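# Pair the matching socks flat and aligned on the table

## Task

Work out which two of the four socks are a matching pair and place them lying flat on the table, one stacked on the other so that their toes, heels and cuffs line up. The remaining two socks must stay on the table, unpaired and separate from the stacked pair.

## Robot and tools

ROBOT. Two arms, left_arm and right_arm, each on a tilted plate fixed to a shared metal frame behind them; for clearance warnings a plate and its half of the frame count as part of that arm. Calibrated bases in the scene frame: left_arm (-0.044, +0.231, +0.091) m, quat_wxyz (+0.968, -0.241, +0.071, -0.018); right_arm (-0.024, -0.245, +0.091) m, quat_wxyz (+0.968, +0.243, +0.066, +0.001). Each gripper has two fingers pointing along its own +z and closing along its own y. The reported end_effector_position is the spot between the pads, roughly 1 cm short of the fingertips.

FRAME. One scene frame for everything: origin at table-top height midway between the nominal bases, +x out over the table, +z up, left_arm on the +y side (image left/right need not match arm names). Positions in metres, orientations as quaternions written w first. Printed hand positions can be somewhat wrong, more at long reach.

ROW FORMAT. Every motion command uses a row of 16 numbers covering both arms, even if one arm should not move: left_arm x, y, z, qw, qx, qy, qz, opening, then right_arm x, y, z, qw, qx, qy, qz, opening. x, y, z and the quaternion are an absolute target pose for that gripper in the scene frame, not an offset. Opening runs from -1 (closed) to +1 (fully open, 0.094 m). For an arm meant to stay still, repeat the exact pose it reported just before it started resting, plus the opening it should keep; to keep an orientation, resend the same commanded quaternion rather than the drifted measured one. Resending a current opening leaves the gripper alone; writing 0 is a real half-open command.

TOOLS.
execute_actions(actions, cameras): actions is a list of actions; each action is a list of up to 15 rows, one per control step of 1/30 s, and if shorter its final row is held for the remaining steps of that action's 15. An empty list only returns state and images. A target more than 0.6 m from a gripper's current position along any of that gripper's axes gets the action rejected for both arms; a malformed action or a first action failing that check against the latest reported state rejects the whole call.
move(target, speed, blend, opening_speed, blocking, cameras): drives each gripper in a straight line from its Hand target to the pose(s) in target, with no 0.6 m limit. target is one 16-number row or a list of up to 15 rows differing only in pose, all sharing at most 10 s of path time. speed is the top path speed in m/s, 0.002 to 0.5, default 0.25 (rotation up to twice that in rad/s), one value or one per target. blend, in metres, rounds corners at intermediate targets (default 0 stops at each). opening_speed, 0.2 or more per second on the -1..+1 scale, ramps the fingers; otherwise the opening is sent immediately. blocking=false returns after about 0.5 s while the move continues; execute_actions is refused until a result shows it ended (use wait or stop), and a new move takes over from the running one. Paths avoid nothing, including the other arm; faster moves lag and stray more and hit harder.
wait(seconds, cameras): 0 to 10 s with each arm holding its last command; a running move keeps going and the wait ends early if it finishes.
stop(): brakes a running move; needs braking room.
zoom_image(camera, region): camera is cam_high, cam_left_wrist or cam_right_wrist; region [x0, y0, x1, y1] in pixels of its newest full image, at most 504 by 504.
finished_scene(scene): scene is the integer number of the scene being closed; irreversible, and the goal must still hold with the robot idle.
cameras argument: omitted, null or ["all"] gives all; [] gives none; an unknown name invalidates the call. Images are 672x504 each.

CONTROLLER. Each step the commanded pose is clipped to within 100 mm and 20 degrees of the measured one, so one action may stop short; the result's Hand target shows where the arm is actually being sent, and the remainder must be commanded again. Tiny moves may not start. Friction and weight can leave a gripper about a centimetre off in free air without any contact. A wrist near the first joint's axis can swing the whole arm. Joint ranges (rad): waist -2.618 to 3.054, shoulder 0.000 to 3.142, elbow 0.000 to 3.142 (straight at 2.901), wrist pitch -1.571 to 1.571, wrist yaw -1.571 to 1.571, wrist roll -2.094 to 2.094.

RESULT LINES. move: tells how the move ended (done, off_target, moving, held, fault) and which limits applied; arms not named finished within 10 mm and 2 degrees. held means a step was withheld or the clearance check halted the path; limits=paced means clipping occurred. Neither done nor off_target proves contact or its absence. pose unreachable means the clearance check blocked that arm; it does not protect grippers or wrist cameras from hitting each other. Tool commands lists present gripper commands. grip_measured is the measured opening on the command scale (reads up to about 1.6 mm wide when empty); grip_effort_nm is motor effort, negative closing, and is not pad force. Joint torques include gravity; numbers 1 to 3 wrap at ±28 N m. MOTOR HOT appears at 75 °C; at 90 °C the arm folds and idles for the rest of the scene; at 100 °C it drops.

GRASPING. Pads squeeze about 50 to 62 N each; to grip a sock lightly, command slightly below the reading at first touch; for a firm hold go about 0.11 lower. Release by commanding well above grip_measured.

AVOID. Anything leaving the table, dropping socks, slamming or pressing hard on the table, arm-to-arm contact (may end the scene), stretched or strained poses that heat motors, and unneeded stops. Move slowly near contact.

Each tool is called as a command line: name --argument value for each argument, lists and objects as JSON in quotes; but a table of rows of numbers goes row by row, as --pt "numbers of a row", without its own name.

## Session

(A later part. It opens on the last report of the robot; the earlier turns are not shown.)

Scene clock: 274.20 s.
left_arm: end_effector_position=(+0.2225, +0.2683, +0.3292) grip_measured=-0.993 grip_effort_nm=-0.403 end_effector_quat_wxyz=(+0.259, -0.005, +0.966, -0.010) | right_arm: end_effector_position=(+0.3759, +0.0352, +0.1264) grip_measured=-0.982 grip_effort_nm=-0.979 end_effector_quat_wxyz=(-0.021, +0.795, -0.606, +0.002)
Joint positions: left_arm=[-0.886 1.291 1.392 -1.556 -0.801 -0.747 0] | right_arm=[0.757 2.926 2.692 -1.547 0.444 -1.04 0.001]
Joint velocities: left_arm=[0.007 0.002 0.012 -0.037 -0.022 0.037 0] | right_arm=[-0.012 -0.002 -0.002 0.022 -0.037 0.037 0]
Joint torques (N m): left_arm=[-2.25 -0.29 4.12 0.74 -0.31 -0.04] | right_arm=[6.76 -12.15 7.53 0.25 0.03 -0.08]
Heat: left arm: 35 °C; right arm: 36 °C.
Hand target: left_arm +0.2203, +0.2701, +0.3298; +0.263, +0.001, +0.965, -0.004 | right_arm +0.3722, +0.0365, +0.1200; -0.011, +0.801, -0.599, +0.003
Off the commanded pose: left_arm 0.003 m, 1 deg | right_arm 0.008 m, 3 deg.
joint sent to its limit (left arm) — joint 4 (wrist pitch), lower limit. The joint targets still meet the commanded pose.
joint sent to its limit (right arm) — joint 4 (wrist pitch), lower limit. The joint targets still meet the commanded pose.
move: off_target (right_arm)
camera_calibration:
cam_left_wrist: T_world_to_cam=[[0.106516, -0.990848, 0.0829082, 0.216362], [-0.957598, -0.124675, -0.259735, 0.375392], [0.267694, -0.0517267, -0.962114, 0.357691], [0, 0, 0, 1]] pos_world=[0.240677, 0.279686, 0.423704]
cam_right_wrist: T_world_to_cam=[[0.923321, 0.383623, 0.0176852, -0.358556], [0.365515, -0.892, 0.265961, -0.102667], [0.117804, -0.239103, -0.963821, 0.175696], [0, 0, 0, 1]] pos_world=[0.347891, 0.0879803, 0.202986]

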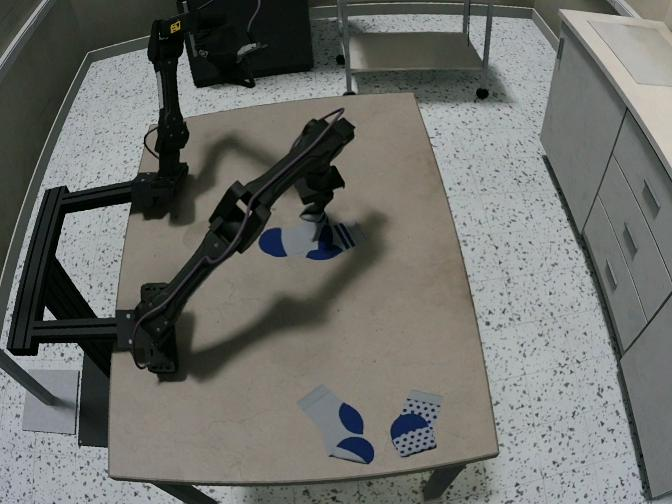

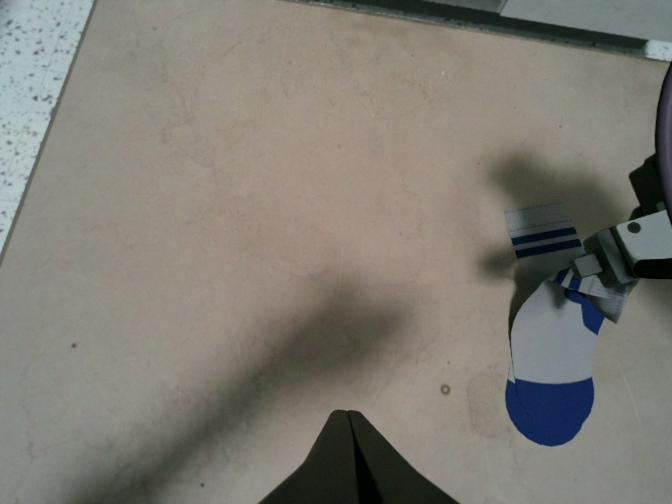

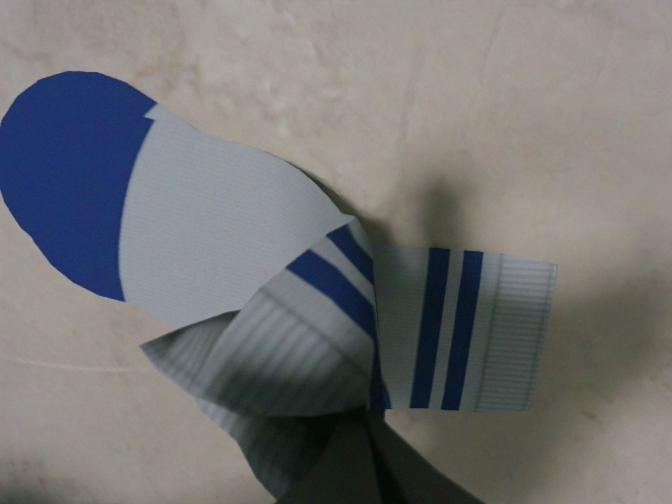

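move --target '[0.22, 0.27, 0.33, 0.26, 0, 0.966, 0, -1, 0.438, 0.040, 0.06, 0, -0.801, 0.598, 0, -1]' --speed 0.08

Scene clock: 280.03 s.
left_arm: end_effector_position=(+0.2225, +0.2683, +0.3292) grip_measured=-0.993 grip_effort_nm=-0.403 end_effector_quat_wxyz=(+0.259, -0.005, +0.966, -0.010) | right_arm: end_effector_position=(+0.4368, +0.0320, +0.0674) grip_measured=-0.982 grip_effort_nm=-0.979 end_effector_quat_wxyz=(-0.065, +0.797, -0.600, +0.019)
Joint positions: left_arm=[-0.886 1.291 1.392 -1.556 -0.801 -0.747 0] | right_arm=[0.636 3.083 2.854 -1.39 0.473 -1.232 0.001]
Joint velocities: left_arm=[-0.007 0.007 -0.007 0.022 -0.007 0.022 -0.001] | right_arm=[-0.007 -0.007 0.002 0.007 -0.007 -0.022 0.001]
Joint torques (N m): left_arm=[-2.35 -0.28 4.14 0.76 -0.31 -0.08] | right_arm=[7.39 -12.75 7.68 0.79 0.03 -0.06]
Heat: left arm: 34 °C; right arm: 37 °C.
Hand target: left_arm +0.2203, +0.2701, +0.3298; +0.263, +0.001, +0.965, -0.004 | right_arm +0.4372, +0.0385, +0.0605; -0.069, +0.798, -0.598, +0.022
Off the commanded pose: left_arm 0.003 m, 1 deg | right_arm 0.011 m, 8 deg.
elbow stopped short (right arm): the move would have taken joint 3 (elbow) straighter than the controller allows.
joint sent to its limit (left arm) — joint 4 (wrist pitch), lower limit. The joint targets still meet the commanded pose.
move: off_target (right_arm)
camera_calibration:
cam_left_wrist: T_world_to_cam=[[0.106516, -0.990848, 0.0829082, 0.216362], [-0.957598, -0.124675, -0.259735, 0.375392], [0.267694, -0.0517267, -0.962114, 0.357691], [0, 0, 0, 1]] pos_world=[0.240677, 0.279686, 0.423704]
cam_right_wrist: T_world_to_cam=[[0.913615, 0.391383, 0.110123, -0.414759], [0.355484, -0.900394, 0.250844, -0.10636], [0.19733, -0.190028, -0.961743, 0.0744748], [0, 0, 0, 1]] pos_world=[0.402043, 0.0807163, 0.14398]

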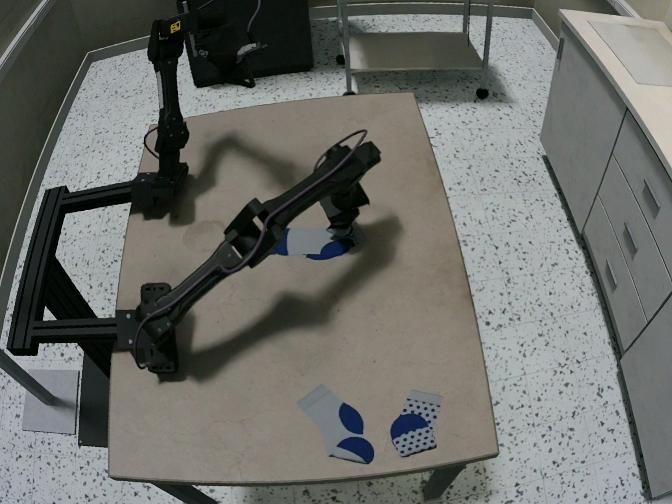

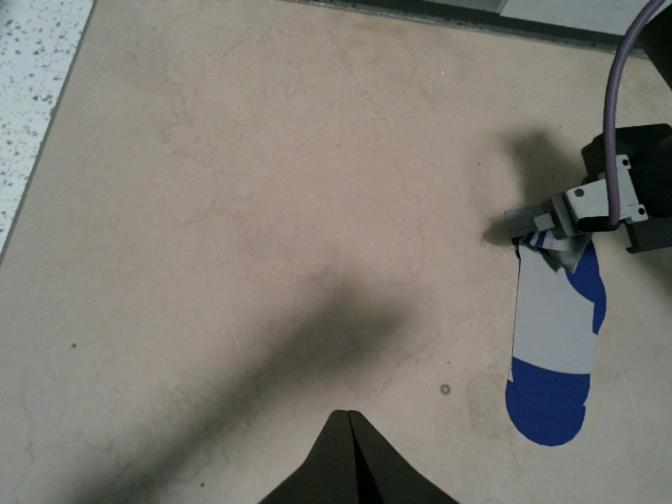

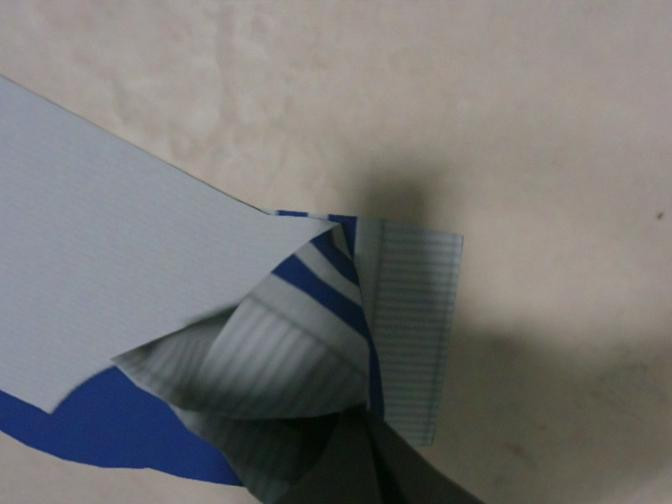

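move --target '[0.22, 0.27, 0.33, 0.26, 0, 0.966, 0, -1, 0.446, 0.040, 0.012, 0, -0.801, 0.598, 0, -1]' --speed 0.06

Scene clock: 288.17 s.
left_arm: end_effector_position=(+0.2225, +0.2683, +0.3292) grip_measured=-0.993 grip_effort_nm=-0.408 end_effector_quat_wxyz=(+0.259, -0.005, +0.966, -0.010) | right_arm: end_effector_position=(+0.4555, +0.0353, +0.0319) grip_measured=-0.982 grip_effort_nm=-0.984 end_effector_quat_wxyz=(-0.083, +0.791, -0.606, +0.026)
Joint positions: left_arm=[-0.886 1.291 1.392 -1.556 -0.801 -0.747 0] | right_arm=[0.591 3.113 2.797 -1.235 0.475 -1.288 0.001]
Joint velocities: left_arm=[0.007 -0.007 -0.002 -0.022 -0.051 -0.022 0] | right_arm=[-0.002 0.002 -0.012 -0.051 -0.022 0.051 0.001]
Joint torques (N m): left_arm=[-2.17 -0.36 4.22 0.74 -0.33 -0.11] | right_arm=[7.25 -13.11 4.37 0.89 0.02 -0.07]
Heat: left arm: 34 °C; right arm: 38 °C.
Hand target: left_arm +0.2203, +0.2701, +0.3298; +0.263, +0.001, +0.965, -0.004 | right_arm +0.4453, +0.0390, +0.0126; -0.067, +0.799, -0.597, +0.022
Off the commanded pose: left_arm 0.003 m, 1 deg | right_arm 0.023 m, 10 deg.
elbow stopped short (right arm): the move would have taken joint 3 (elbow) straighter than the controller allows.
joint sent to its limit (left arm) — joint 4 (wrist pitch), lower limit. The joint targets still meet the commanded pose.
joint sent to its limit (right arm) — joint 2 (shoulder), upper limit. The joint targets are off in orientation, not in position.
move: off_target (right_arm)
camera_calibration:
cam_left_wrist: T_world_to_cam=[[0.106516, -0.990848, 0.0829082, 0.216362], [-0.957598, -0.124675, -0.259735, 0.375392], [0.267694, -0.0517267, -0.962114, 0.357691], [0, 0, 0, 1]] pos_world=[0.240677, 0.279686, 0.423704]
cam_right_wrist: T_world_to_cam=[[0.915487, 0.374154, 0.147962, -0.430724], [0.33341, -0.911314, 0.241546, -0.0904568], [0.225215, -0.171801, -0.959043, 0.0237743], [0, 0, 0, 1]] pos_world=[0.419127, 0.0828072, 0.108381]

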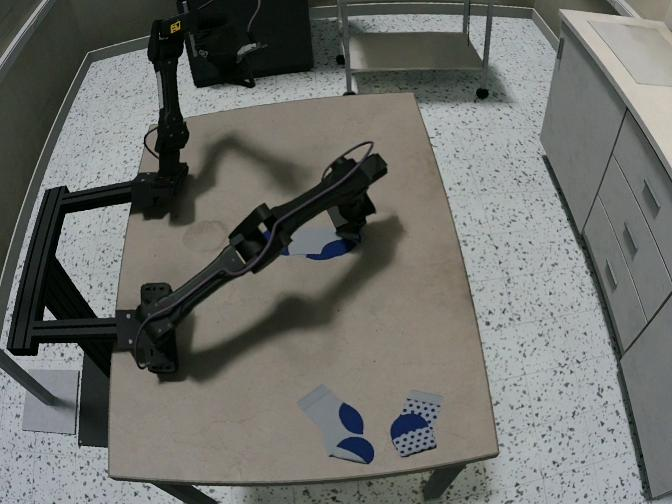

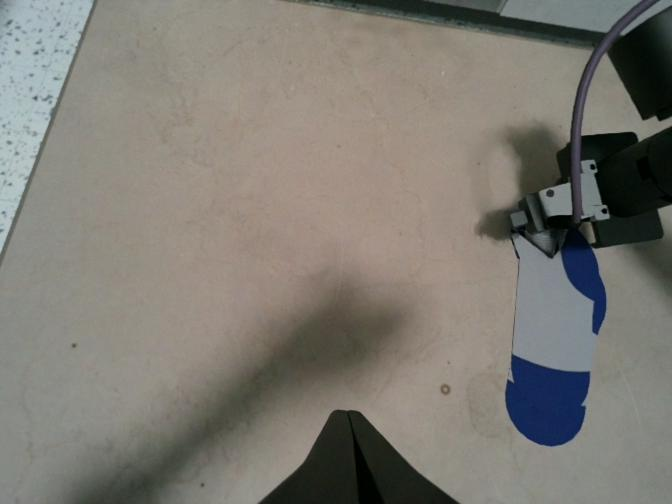

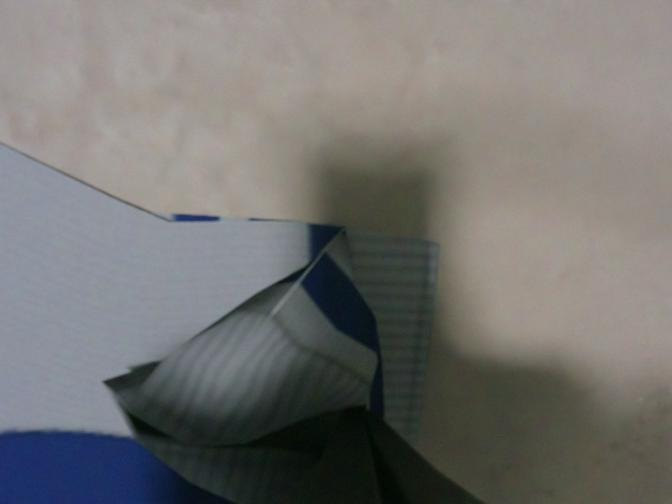

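move --target '[0.22, 0.27, 0.33, 0.26, 0, 0.966, 0, -1, 0.452, 0.040, 0.03, 0, -0.801, 0.598, 0, -1]' --speed 0.06 --cameras '["cam_right_wrist"]'

move --target '[0.22, 0.27, 0.33, 0.26, 0, 0.966, 0, -1, 0.452, 0.040, 0.03, 0, -0.801, 0.598, 0, 0.4]' --cameras '["cam_right_wrist", "cam_left_wrist"]'

Scene clock: 307.90 s.
left_arm: end_effector_position=(+0.2225, +0.2683, +0.3292) grip_measured=-0.993 grip_effort_nm=-0.413 end_effector_quat_wxyz=(+0.259, -0.005, +0.966, -0.010) | right_arm: end_effector_position=(+0.4587, +0.0350, +0.0359) grip_measured=-0.982 grip_effort_nm=-0.989 end_effector_quat_wxyz=(-0.088, +0.790, -0.606, +0.028)
Joint positions: left_arm=[-0.886 1.291 1.392 -1.556 -0.801 -0.747 0] | right_arm=[0.591 3.113 2.813 -1.238 0.475 -1.291 0.001]
Joint velocities: left_arm=[0.007 -0.017 -0.002 -0.022 -0.051 -0.066 0] | right_arm=[0.002 -0.007 0.007 -0.066 -0.081 -0.022 -0.001]
Joint torques (N m): left_arm=[-2.3 -0.46 4.36 0.74 -0.31 -0.06] | right_arm=[8.02 -13.09 7.8 0.48 0.02 -0.05]
Heat: left arm: 34 °C; right arm: 40 °C.
Hand target: left_arm +0.2203, +0.2701, +0.3298; +0.263, +0.001, +0.965, -0.004 | right_arm +0.4514, +0.0395, +0.0300; -0.079, +0.798, -0.596, +0.026
Off the commanded pose: left_arm 0.003 m, 1 deg | right_arm 0.010 m, 11 deg.
joint sent to its limit (left arm) — joint 4 (wrist pitch), lower limit. The joint targets still meet the commanded pose.
joint sent to its limit (right arm) — joint 2 (shoulder), upper limit. The joint targets are off in orientation, not in position.
move: off_target (right_arm)
camera_calibration:
cam_right_wrist: T_world_to_cam=[[0.914961, 0.370988, 0.15879, -0.434155], [0.328951, -0.913595, 0.239029, -0.090479], [0.233747, -0.166468, -0.957941, 0.0227082], [0, 0, 0, 1]] pos_world=[0.42169, 0.0821853, 0.11232]
Images, in order (width x height): cam_right_wrist 672x504.

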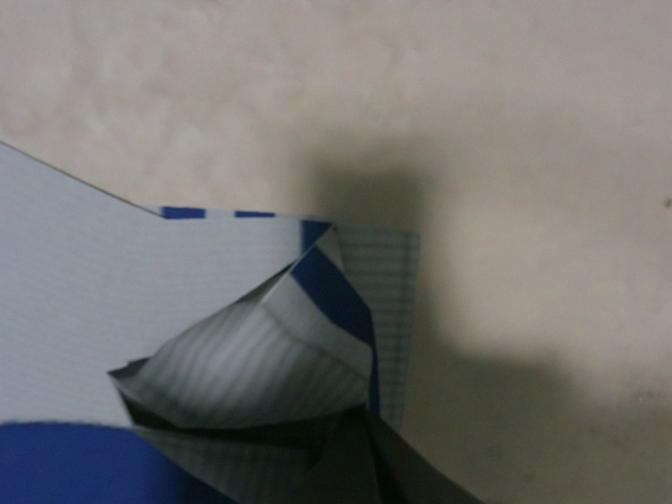

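Scene clock: 308.60 s.
left_arm: end_effector_position=(+0.2225, +0.2683, +0.3292) grip_measured=-0.993 grip_effort_nm=-0.403 end_effector_quat_wxyz=(+0.259, -0.005, +0.966, -0.010) | right_arm: end_effector_position=(+0.4585, +0.0347, +0.0358) grip_measured=+0.398 grip_effort_nm=0.090 end_effector_quat_wxyz=(-0.087, +0.790, -0.606, +0.028)
Joint positions: left_arm=[-0.886 1.291 1.392 -1.556 -0.801 -0.747 0] | right_arm=[0.591 3.113 2.813 -1.24 0.476 -1.291 0.066]
Joint velocities: left_arm=[-0.007 -0.007 -0.002 -0.022 0.037 0.007 0] | right_arm=[0.002 0.012 0.007 0.066 -0.022 -0.037 0]
Joint torques (N m): left_arm=[-2.35 -0.4 4.26 0.73 -0.34 -0.09] | right_arm=[8.03 -13.11 7.77 0.5 0.02 -0.09]
Heat: left arm: 34 °C; right arm: 40 °C.
Hand target: left_arm +0.2203, +0.2701, +0.3298; +0.263, +0.001, +0.965, -0.004 | right_arm +0.4514, +0.0394, +0.0299; -0.079, +0.798, -0.596, +0.027
Off the commanded pose: left_arm 0.003 m, 1 deg | right_arm 0.010 m, 11 deg.
joint sent to its limit (left arm) — joint 4 (wrist pitch), lower limit. The joint targets still meet the commanded pose.
joint sent to its limit (right arm) — joint 2 (shoulder), upper limit. The joint targets are off in orientation, not in position.
move: off_target (right_arm)
camera_calibration:
cam_left_wrist: T_world_to_cam=[[0.106516, -0.990848, 0.0829082, 0.216362], [-0.957598, -0.124675, -0.259735, 0.375392], [0.267694, -0.0517267, -0.962114, 0.357691], [0, 0, 0, 1]] pos_world=[0.240677, 0.279686, 0.423704]
cam_right_wrist: T_world_to_cam=[[0.914717, 0.372086, 0.157625, -0.433715], [0.329968, -0.912925, 0.240186, -0.0911884], [0.233269, -0.167691, -0.957844, 0.022907], [0, 0, 0, 1]] pos_world=[0.421472, 0.0819724, 0.112208]
Images, in order (width x height): cam_left_wrist 672x504, cam_right_wrist 672x504.

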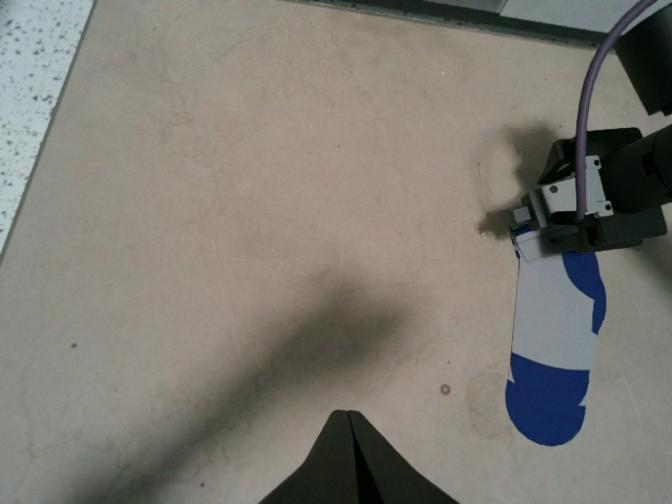

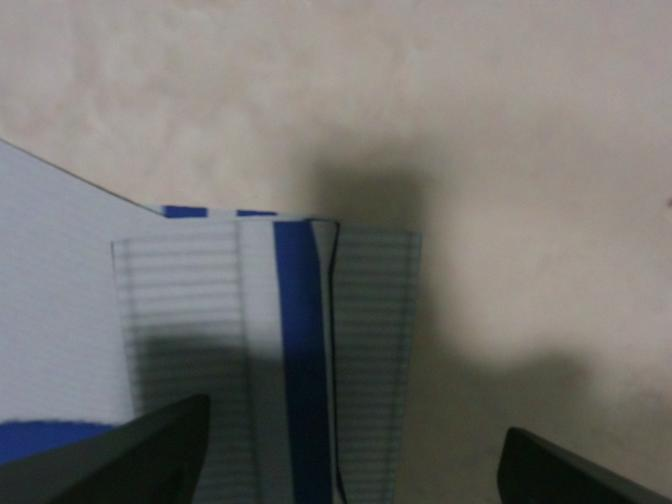

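move --pt "0.22 0.27 0.33 0.26 0 0.966 0 -1 0.452 0.040 0.12 0 -0.801 0.598 0 0.4" --pt "0.22 0.27 0.33 0.26 0 0.966 0 -1 0.409 0.009 0.055 0 -0.174 0.985 0 0.4" --speed 0.12

move --target '[0.22, 0.27, 0.33, 0.26, 0, 0.966, 0, -1, 0.409, 0.009, 0.055, 0, -0.174, 0.985, 0, -0.3]' --cameras '["cam_left_wrist", "cam_right_wrist"]'

Scene clock: 329.30 s.
left_arm: end_effector_position=(+0.2225, +0.2683, +0.3292) grip_measured=-0.993 grip_effort_nm=-0.408 end_effector_quat_wxyz=(+0.259, -0.005, +0.966, -0.010) | right_arm: end_effector_position=(+0.4010, +0.0120, +0.0420) grip_measured=+0.398 grip_effort_nm=0.090 end_effector_quat_wxyz=(-0.013, -0.189, +0.982, -0.010)
Joint positions: left_arm=[-0.886 1.291 1.392 -1.556 -0.801 -0.747 0] | right_arm=[0.627 3.052 2.698 -1.448 0.478 0.315 0.066]
Joint velocities: left_arm=[-0.027 0.012 -0.007 -0.022 -0.051 -0.037 -0.001] | right_arm=[0.017 -0.002 0.007 0.051 -0.007 0.007 0]
Joint torques (N m): left_arm=[-2.45 -0.39 4.26 0.75 -0.32 -0.06] | right_arm=[6.86 -18.33 4.14 0.49 -0.03 0.1]
Heat: left arm: 34 °C; right arm: 41 °C.
Hand target: left_arm +0.2203, +0.2701, +0.3298; +0.263, +0.001, +0.965, -0.004 | right_arm +0.4092, +0.0095, +0.0542; +0.000, -0.176, +0.984, -0.001
Off the commanded pose: left_arm 0.003 m, 1 deg | right_arm 0.016 m, 3 deg.
elbow stopped short (right arm): the move would have taken joint 3 (elbow) straighter than the controller allows.
joint sent to its limit (left arm) — joint 4 (wrist pitch), lower limit. The joint targets still meet the commanded pose.
move: off_target (right_arm)
camera_calibration:
cam_left_wrist: T_world_to_cam=[[0.106516, -0.990848, 0.0829082, 0.216362], [-0.957598, -0.124675, -0.259735, 0.375392], [0.267694, -0.0517267, -0.962114, 0.357691], [0, 0, 0, 1]] pos_world=[0.240677, 0.279686, 0.423704]
cam_right_wrist: T_world_to_cam=[[0.484284, -0.874854, -0.009962, -0.179062], [-0.829574, -0.462777, 0.312483, 0.362081], [-0.277987, -0.143066, -0.949871, 0.242873], [0, 0, 0, 1]] pos_world=[0.454605, 0.0456567, 0.115771]

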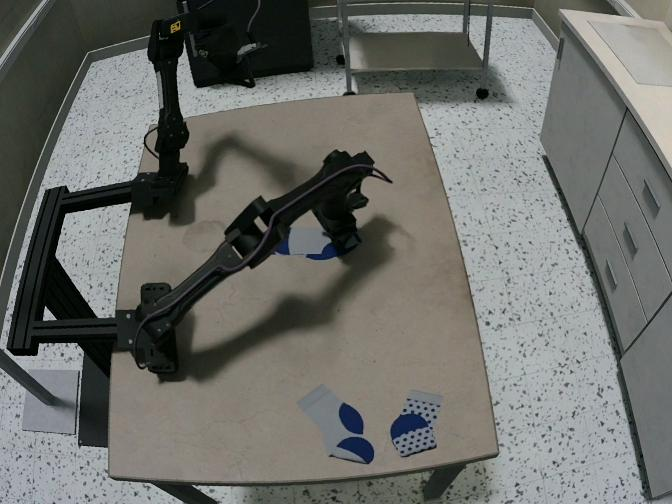

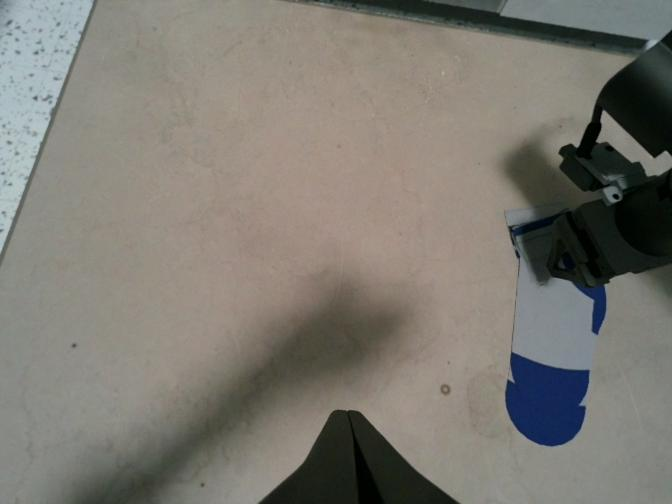

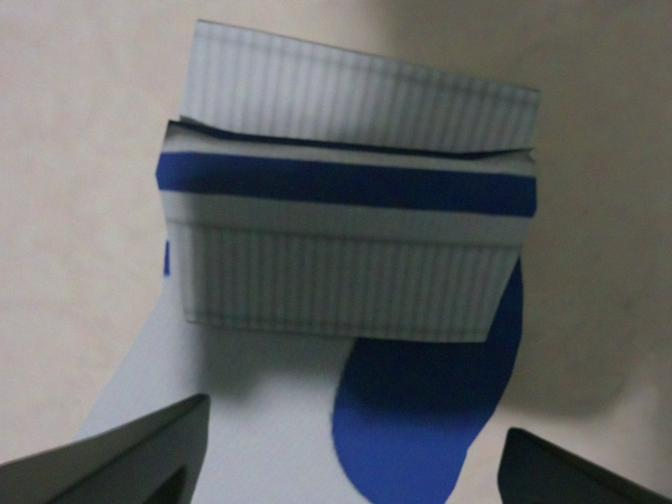

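Scene clock: 330.00 s.
left_arm: end_effector_position=(+0.2225, +0.2683, +0.3292) grip_measured=-0.993 grip_effort_nm=-0.403 end_effector_quat_wxyz=(+0.259, -0.005, +0.966, -0.010) | right_arm: end_effector_position=(+0.4010, +0.0120, +0.0420) grip_measured=-0.298 grip_effort_nm=-0.129 end_effector_quat_wxyz=(-0.013, -0.187, +0.982, -0.010)
Joint positions: left_arm=[-0.886 1.291 1.392 -1.556 -0.801 -0.747 0] | right_arm=[0.627 3.052 2.698 -1.448 0.478 0.318 0.033]
Joint velocities: left_arm=[0.017 -0.027 0.002 0.022 0.007 -0.007 0] | right_arm=[-0.007 -0.007 0.002 0.037 0.007 0.007 -0.001]
Joint torques (N m): left_arm=[-2.03 -0.4 4.18 0.77 -0.28 -0.06] | right_arm=[6.8 -18.41 4.33 0.44 -0.05 0.11]
Heat: left arm: 34 °C; right arm: 41 °C.
Hand target: left_arm +0.2203, +0.2701, +0.3298; +0.263, +0.001, +0.965, -0.004 | right_arm +0.4089, +0.0089, +0.0550; -0.002, -0.174, +0.985, -0.001
Off the commanded pose: left_arm 0.003 m, 1 deg | right_arm 0.016 m, 2 deg.
joint sent to its limit (left arm) — joint 4 (wrist pitch), lower limit. The joint targets still meet the commanded pose.
move: off_target (right_arm)
camera_calibration:
cam_left_wrist: T_world_to_cam=[[0.106516, -0.990848, 0.0829082, 0.216362], [-0.957598, -0.124675, -0.259735, 0.375392], [0.267694, -0.0517267, -0.962114, 0.357691], [0, 0, 0, 1]] pos_world=[0.240677, 0.279686, 0.423704]
cam_right_wrist: T_world_to_cam=[[0.480946, -0.876695, -0.00984049, -0.177706], [-0.831362, -0.459584, 0.312443, 0.362761], [-0.27844, -0.142087, -0.949885, 0.243044], [0, 0, 0, 1]] pos_world=[0.454726, 0.0454586, 0.115773]
Images, in order (width x height): cam_left_wrist 672x504, cam_right_wrist 672x504.

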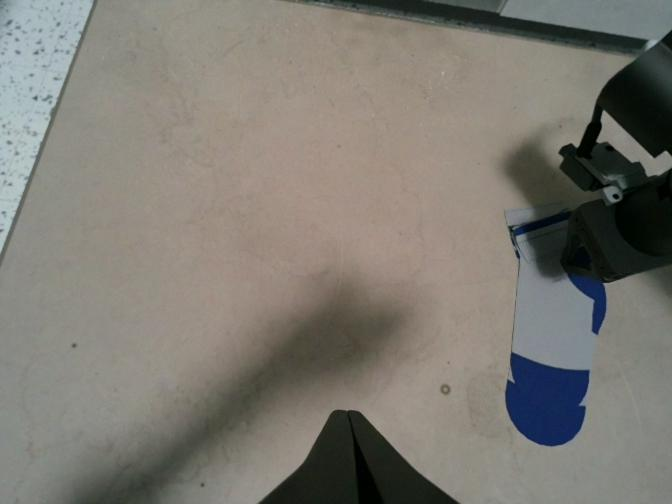

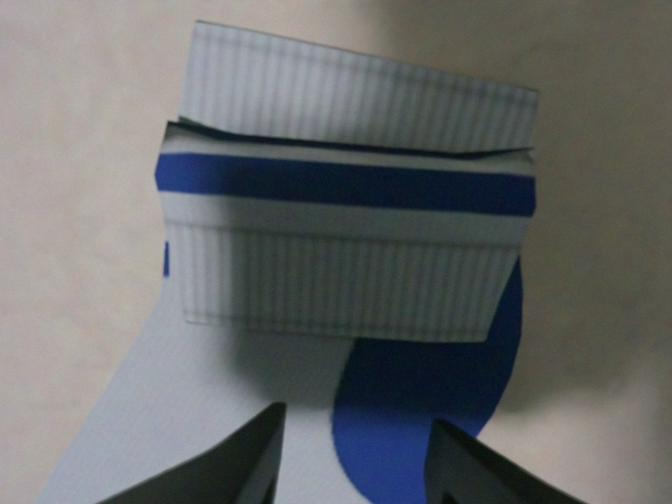

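move --target '[0.22, 0.27, 0.33, 0.26, 0, 0.966, 0, -1, 0.415, 0.012, 0.018, 0, -0.19, 0.982, 0, -0.3]' --speed 0.04 --cameras '["cam_right_wrist"]'

Scene clock: 335.90 s.
left_arm: end_effector_position=(+0.2225, +0.2683, +0.3292) grip_measured=-0.993 grip_effort_nm=-0.403 end_effector_quat_wxyz=(+0.259, -0.005, +0.966, -0.010) | right_arm: end_effector_position=(+0.4201, +0.0094, +0.0296) grip_measured=-0.298 grip_effort_nm=-0.129 end_effector_quat_wxyz=(+0.006, -0.182, +0.983, +0.004)
Joint positions: left_arm=[-0.886 1.291 1.392 -1.556 -0.801 -0.747 0] | right_arm=[0.59 3.052 2.682 -1.361 0.478 0.263 0.033]
Joint velocities: left_arm=[-0.002 0.002 -0.002 -0.007 0.037 -0.007 0] | right_arm=[0.012 0.012 0.007 -0.11 -0.037 -0.007 0]
Joint torques (N m): left_arm=[-2.3 -0.39 4.19 0.79 -0.31 -0.07] | right_arm=[7.09 -13.86 4.21 0.64 0.03 -0.06]
Heat: left arm: 34 °C; right arm: 42 °C.
Hand target: left_arm +0.2203, +0.2701, +0.3298; +0.263, +0.001, +0.965, -0.004 | right_arm +0.4150, +0.0118, +0.0183; -0.001, -0.190, +0.982, -0.001
Off the commanded pose: left_arm 0.003 m, 1 deg | right_arm 0.013 m, 1 deg.
joint sent to its limit (left arm) — joint 4 (wrist pitch), lower limit. The joint targets still meet the commanded pose.
move: off_target (right_arm)
camera_calibration:
cam_right_wrist: T_world_to_cam=[[0.473418, -0.8805, -0.0244044, -0.185648], [-0.845011, -0.461809, 0.269609, 0.388369], [-0.248661, -0.107016, -0.962661, 0.223708], [0, 0, 0, 1]] pos_world=[0.471693, 0.0398295, 0.106117]
Images, in order (width x height): cam_right_wrist 672x504.

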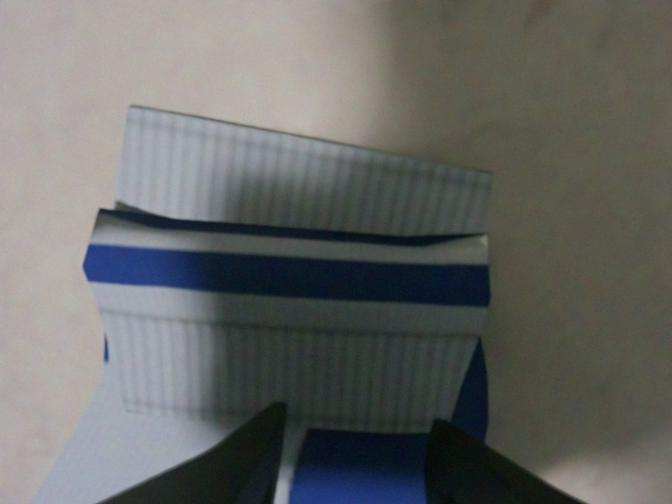

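move --pt "0.22 0.27 0.33 0.26 0 0.966 0 -1 0.400 0.017 0.018 0 -0.19 0.982 0 -0.3" --pt "0.22 0.27 0.33 0.26 0 0.966 0 -1 0.400 0.017 0.006 0 -0.19 0.982 0 -0.3" --speed 0.04 --cameras '["cam_right_wrist"]'

Scene clock: 340.50 s.
left_arm: end_effector_position=(+0.2225, +0.2683, +0.3292) grip_measured=-0.993 grip_effort_nm=-0.403 end_effector_quat_wxyz=(+0.259, -0.005, +0.966, -0.010) | right_arm: end_effector_position=(+0.4111, +0.0109, +0.0236) grip_measured=-0.298 grip_effort_nm=-0.120 end_effector_quat_wxyz=(+0.011, -0.183, +0.983, -0.001)
Joint positions: left_arm=[-0.886 1.291 1.392 -1.556 -0.801 -0.747 0] | right_arm=[0.6 2.964 2.468 -1.233 0.489 0.27 0.033]
Joint velocities: left_arm=[0.007 -0.012 -0.007 -0.022 -0.037 -0.066 -0.001] | right_arm=[-0.017 -0.012 0.002 -0.066 -0.022 -0.066 0.001]
Joint torques (N m): left_arm=[-2.29 -0.36 4.18 0.72 -0.28 -0.07] | right_arm=[6.99 -13.16 2.91 0.82 -0.11 -0.02]
Heat: left arm: 34 °C; right arm: 42 °C.
Hand target: left_arm +0.2203, +0.2701, +0.3298; +0.263, +0.001, +0.965, -0.004 | right_arm +0.4001, +0.0169, +0.0063; -0.001, -0.190, +0.982, +0.000
Off the commanded pose: left_arm 0.003 m, 1 deg | right_arm 0.022 m, 2 deg.
joint sent to its limit (left arm) — joint 4 (wrist pitch), lower limit. The joint targets still meet the commanded pose.
move: off_target (right_arm)
camera_calibration:
cam_right_wrist: T_world_to_cam=[[0.474481, -0.880178, -0.0124081, -0.180978], [-0.848037, -0.460843, 0.261643, 0.384463], [-0.236011, -0.113622, -0.965085, 0.210824], [0, 0, 0, 1]] pos_world=[0.461666, 0.0418387, 0.100626]
Images, in order (width x height): cam_right_wrist 672x504.

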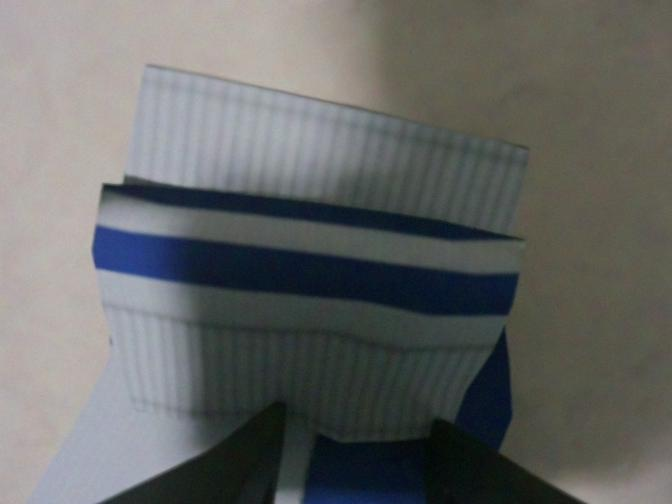

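move --target '[0.22, 0.27, 0.33, 0.26, 0, 0.966, 0, -1, 0.400, 0.017, 0.000, 0, -0.19, 0.982, 0, -1]' --opening_speed 0.8 --cameras '["cam_right_wrist"]'

move --target '[0.22, 0.27, 0.33, 0.26, 0, 0.966, 0, -1, 0.404, 0.015, 0.055, 0, -0.19, 0.982, 0, -1]' --speed 0.06 --cameras '["cam_right_wrist","cam_left_wrist"]'

Scene clock: 344.50 s.
left_arm: end_effector_position=(+0.2225, +0.2683, +0.3292) grip_measured=-0.993 grip_effort_nm=-0.403 end_effector_quat_wxyz=(+0.259, -0.005, +0.966, -0.010) | right_arm: end_effector_position=(+0.4092, +0.0185, +0.0237) grip_measured=-0.985 grip_effort_nm=-0.828 end_effector_quat_wxyz=(+0.015, -0.183, +0.983, +0.010)
Joint positions: left_arm=[-0.886 1.291 1.392 -1.556 -0.801 -0.747 0] | right_arm=[0.607 2.959 2.45 -1.207 0.471 0.268 0.001]
Joint velocities: left_arm=[0.012 -0.012 0.002 0.007 0.022 0.066 0] | right_arm=[-0.007 0.002 0.002 -0.022 -0.007 0.022 0.001]
Joint torques (N m): left_arm=[-2.32 -0.36 4.25 0.76 -0.31 -0.1] | right_arm=[6.12 -12.74 2.78 0.8 0.08 -0.07]
Heat: left arm: 34 °C; right arm: 42 °C.
Hand target: left_arm +0.2203, +0.2701, +0.3298; +0.263, +0.001, +0.965, -0.004 | right_arm +0.3995, +0.0166, +0.0005; -0.001, -0.190, +0.982, +0.000
Off the commanded pose: left_arm 0.003 m, 1 deg | right_arm 0.025 m, 2 deg.
joint sent to its limit (left arm) — joint 4 (wrist pitch), lower limit. The joint targets still meet the commanded pose.
move: off_target (right_arm)
camera_calibration:
cam_right_wrist: T_world_to_cam=[[0.475999, -0.878878, -0.0315961, -0.173572], [-0.84783, -0.468138, 0.249062, 0.386631], [-0.233686, -0.0917652, -0.967972, 0.210009], [0, 0, 0, 1]] pos_world=[0.459494, 0.0477193, 0.101503]
Images, in order (width x height): cam_right_wrist 672x504.

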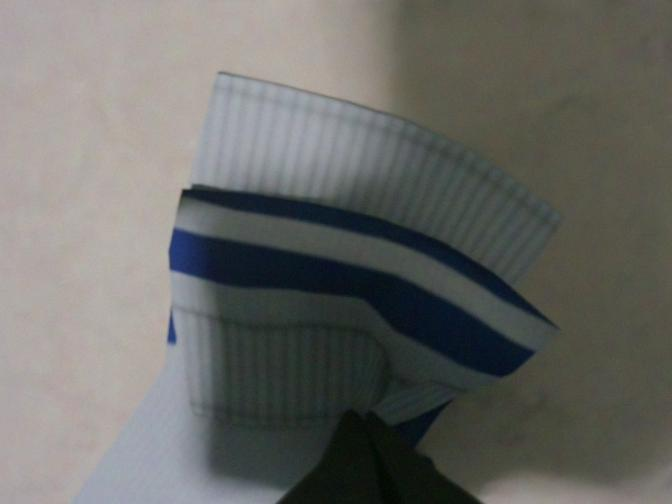

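Scene clock: 346.20 s.
left_arm: end_effector_position=(+0.2225, +0.2683, +0.3292) grip_measured=-0.993 grip_effort_nm=-0.408 end_effector_quat_wxyz=(+0.259, -0.005, +0.966, -0.010) | right_arm: end_effector_position=(+0.4102, +0.0047, +0.0532) grip_measured=-0.985 grip_effort_nm=-0.813 end_effector_quat_wxyz=(+0.001, -0.181, +0.983, +0.003)
Joint positions: left_arm=[-0.886 1.291 1.392 -1.556 -0.801 -0.747 0] | right_arm=[0.614 2.959 2.575 -1.371 0.471 0.296 0.001]
Joint velocities: left_arm=[0.002 -0.002 0.002 0.007 -0.066 0.051 -0.001] | right_arm=[0.017 -0.007 -0.012 0.022 -0.007 -0.037 0]
Joint torques (N m): left_arm=[-2.3 -0.35 4.29 0.71 -0.27 -0.06] | right_arm=[9.02 -12.96 7.58 0.16 0 0.11]
Heat: left arm: 34 °C; right arm: 42 °C.
Hand target: left_arm +0.2203, +0.2701, +0.3298; +0.263, +0.001, +0.965, -0.004 | right_arm +0.4035, +0.0147, +0.0549; +0.002, -0.190, +0.982, +0.001
Off the commanded pose: left_arm 0.003 m, 1 deg | right_arm 0.012 m, 1 deg.
joint sent to its limit (left arm) — joint 4 (wrist pitch), lower limit. The joint targets still meet the commanded pose.
move: off_target (right_arm)
camera_calibration:
cam_left_wrist: T_world_to_cam=[[0.106516, -0.990848, 0.0829082, 0.216362], [-0.957598, -0.124675, -0.259735, 0.375392], [0.267694, -0.0517267, -0.962114, 0.357691], [0, 0, 0, 1]] pos_world=[0.240677, 0.279686, 0.423704]
cam_right_wrist: T_world_to_cam=[[0.471617, -0.881439, -0.0253571, -0.183744], [-0.84343, -0.459298, 0.278695, 0.370245], [-0.257299, -0.11005, -0.960045, 0.246867], [0, 0, 0, 1]] pos_world=[0.462452, 0.0352618, 0.129159]
Images, in order (width x height): cam_left_wrist 672x504, cam_right_wrist 672x504.

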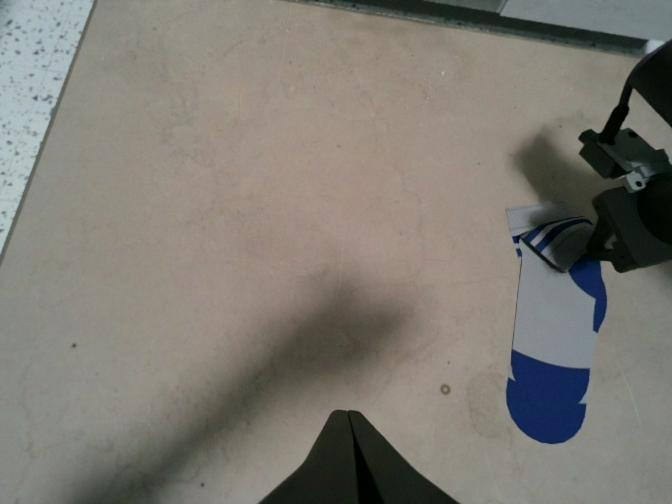

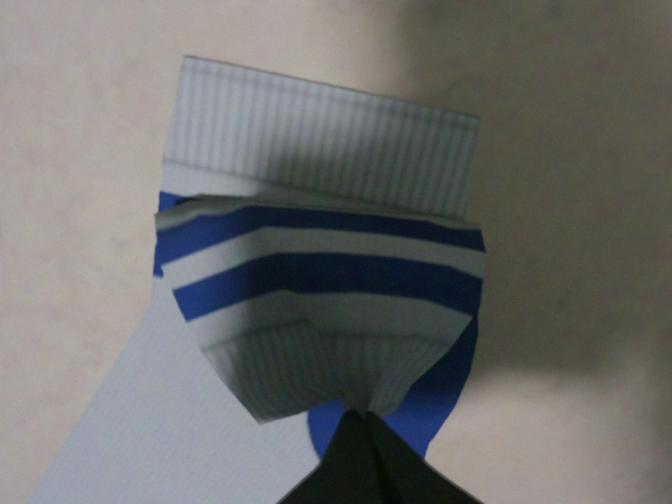

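move --pt "0.22 0.27 0.33 0.26 0 0.966 0 -1 0.43 0.020 0.075 0 -0.19 0.982 0 -1" --pt "0.22 0.27 0.33 0.26 0 0.966 0 -1 0.462 0.030 0.07 0 -0.19 0.982 0 -1" --pt "0.22 0.27 0.33 0.26 0 0.966 0 -1 0.476 0.035 0.04 0 -0.19 0.982 0 -1" --pt "0.22 0.27 0.33 0.26 0 0.966 0 -1 0.477 0.035 0.02 0 -0.19 0.982 0 -1" --speed 0.06 --cameras '["cam_right_wrist","cam_left_wrist"]'

Scene clock: 356.63 s.
left_arm: end_effector_position=(+0.2225, +0.2683, +0.3292) grip_measured=-0.993 grip_effort_nm=-0.403 end_effector_quat_wxyz=(+0.259, -0.005, +0.966, -0.010) | right_arm: end_effector_position=(+0.4857, +0.0277, +0.0427) grip_measured=-0.985 grip_effort_nm=-0.813 end_effector_quat_wxyz=(+0.118, -0.173, +0.976, +0.051)
Joint positions: left_arm=[-0.886 1.291 1.392 -1.556 -0.801 -0.747 0] | right_arm=[0.561 3.112 2.855 -1.185 0.472 0.119 0.001]
Joint velocities: left_arm=[-0.012 -0.017 -0.012 0.007 -0.066 -0.081 -0.001] | right_arm=[-0.022 0.007 0.012 -0.007 0.007 0.022 -0.001]
Joint torques (N m): left_arm=[-2.11 -0.32 4.04 0.75 -0.34 -0.05] | right_arm=[7.51 -13.12 4.18 1.04 0.05 -0.08]
Heat: left arm: 34 °C; right arm: 41 °C.
Hand target: left_arm +0.2203, +0.2701, +0.3298; +0.263, +0.001, +0.965, -0.004 | right_arm +0.4753, +0.0329, +0.0217; +0.103, -0.186, +0.976, +0.042
Off the commanded pose: left_arm 0.003 m, 1 deg | right_arm 0.025 m, 15 deg.
elbow stopped short (right arm): the move would have taken joint 3 (elbow) straighter than the controller allows.
joint sent to its limit (left arm) — joint 4 (wrist pitch), lower limit. The joint targets still meet the commanded pose.
joint sent to its limit (right arm) — joint 2 (shoulder), upper limit. The joint targets are off in orientation, not in position.
move: off_target (right_arm)
camera_calibration:
cam_left_wrist: T_world_to_cam=[[0.106516, -0.990848, 0.0829082, 0.216362], [-0.957598, -0.124675, -0.259735, 0.375392], [0.267694, -0.0517267, -0.962114, 0.357691], [0, 0, 0, 1]] pos_world=[0.240677, 0.279686, 0.423704]
cam_right_wrist: T_world_to_cam=[[0.467292, -0.88284, -0.0472295, -0.196216], [-0.88278, -0.468848, 0.0296693, 0.477458], [-0.0483367, 0.027829, -0.998443, 0.155063], [0, 0, 0, 1]] pos_world=[0.520676, 0.0463129, 0.131389]
Images, in order (width x height): cam_left_wrist 672x504, cam_right_wrist 672x504.

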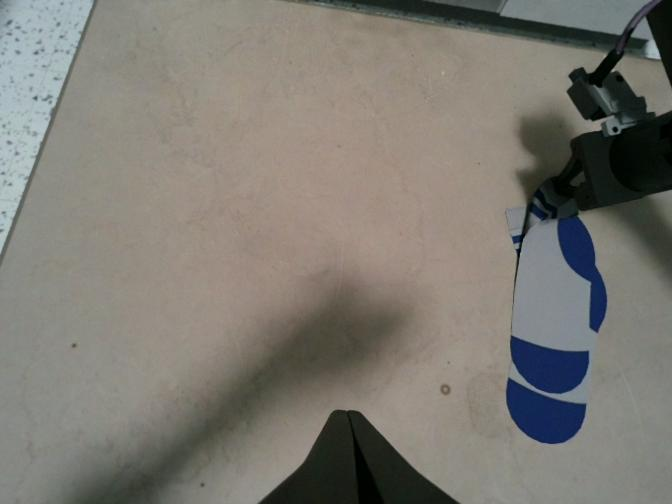

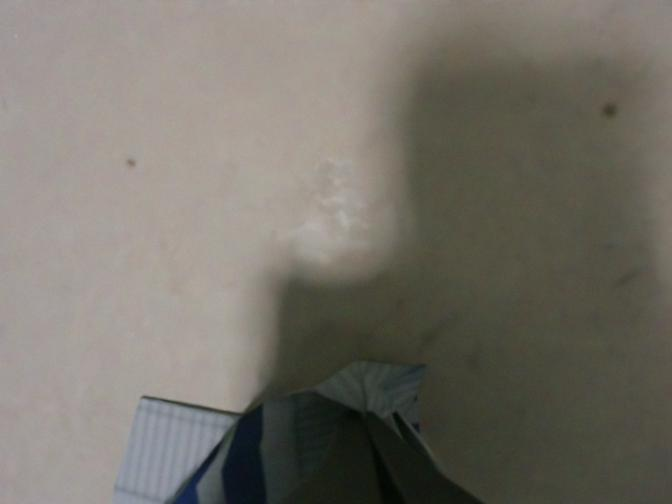

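move --pt "0.22 0.27 0.33 0.26 0 0.966 0 -1 0.42 0.02 0.15 0 -0.174 0.985 0 -1" --pt "0.22 0.27 0.33 0.26 0 0.966 0 -1 0.34 0.0 0.27 0 -0.174 0.985 0 -1" --pt "0.22 0.27 0.33 0.26 0 0.966 0 -1 0.22 -0.01 0.31 0 -0.174 0.985 0 -1" --speed 0.12 --blend 0.02

Scene clock: 372.80 s.
left_arm: end_effector_position=(+0.2225, +0.2683, +0.3292) grip_measured=-0.993 grip_effort_nm=-0.408 end_effector_quat_wxyz=(+0.259, -0.005, +0.966, -0.010) | right_arm: end_effector_position=(+0.2244, -0.0015, +0.3047) grip_measured=-0.985 grip_effort_nm=-0.813 end_effector_quat_wxyz=(+0.065, -0.175, +0.980, +0.075)
Joint positions: left_arm=[-0.886 1.291 1.392 -1.556 -0.801 -0.747 0] | right_arm=[1.109 2.232 2.034 -1.557 0.351 0.755 0.001]
Joint velocities: left_arm=[0.012 -0.012 0.007 0.007 -0.037 -0.066 -0.001] | right_arm=[-0.012 0.017 0.007 0.037 -0.007 -0.066 0.002]
Joint torques (N m): left_arm=[-2.41 -0.42 4.04 0.7 -0.32 -0.08] | right_arm=[4.53 -11.12 4.34 0.67 -0.02 0.09]
Heat: left arm: 34 °C; right arm: 43 °C.
Hand target: left_arm +0.2203, +0.2701, +0.3298; +0.263, +0.001, +0.965, -0.004 | right_arm +0.2193, -0.0078, +0.3087; +0.063, -0.175, +0.980, +0.076
Off the commanded pose: left_arm 0.003 m, 1 deg | right_arm 0.011 m, 11 deg.
elbow stopped short (right arm): the move would have taken joint 3 (elbow) straighter than the controller allows.
joint sent to its limit (left arm) — joint 4 (wrist pitch), lower limit. The joint targets still meet the commanded pose.
joint sent to its limit (right arm) — joint 4 (wrist pitch), lower limit. The joint targets are off in orientation, not in position.
move: off_target (right_arm)
camera_calibration:
cam_left_wrist: T_world_to_cam=[[0.106516, -0.990848, 0.0829082, 0.216362], [-0.957598, -0.124675, -0.259735, 0.375392], [0.267694, -0.0517267, -0.962114, 0.357691], [0, 0, 0, 1]] pos_world=[0.240677, 0.279686, 0.423704]
cam_right_wrist: T_world_to_cam=[[0.469476, -0.874025, -0.125193, -0.0642401], [-0.86816, -0.48279, 0.114943, 0.196025], [-0.160906, 0.0547247, -0.985451, 0.426193], [0, 0, 0, 1]] pos_world=[0.268917, 0.0151683, 0.389418]

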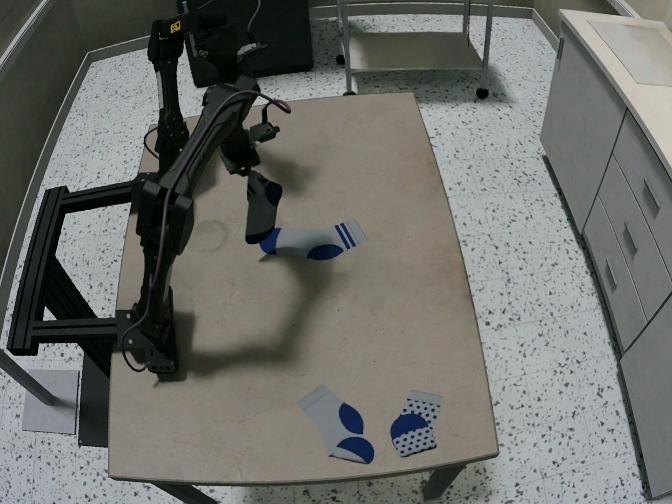

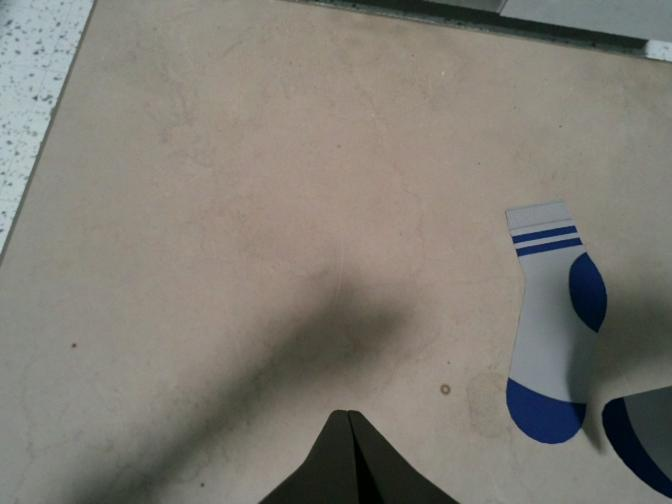

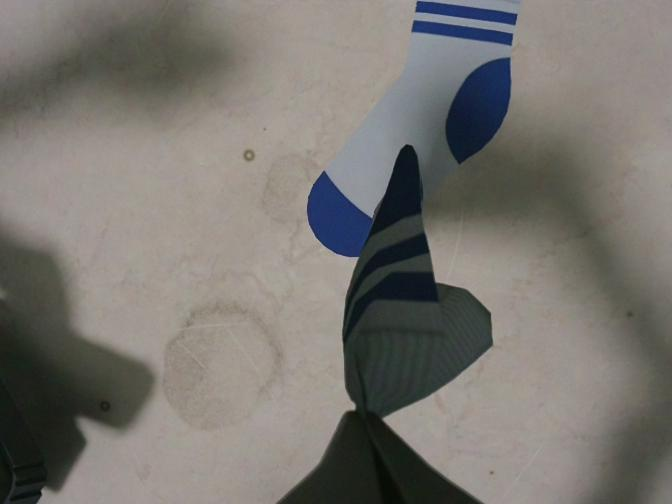

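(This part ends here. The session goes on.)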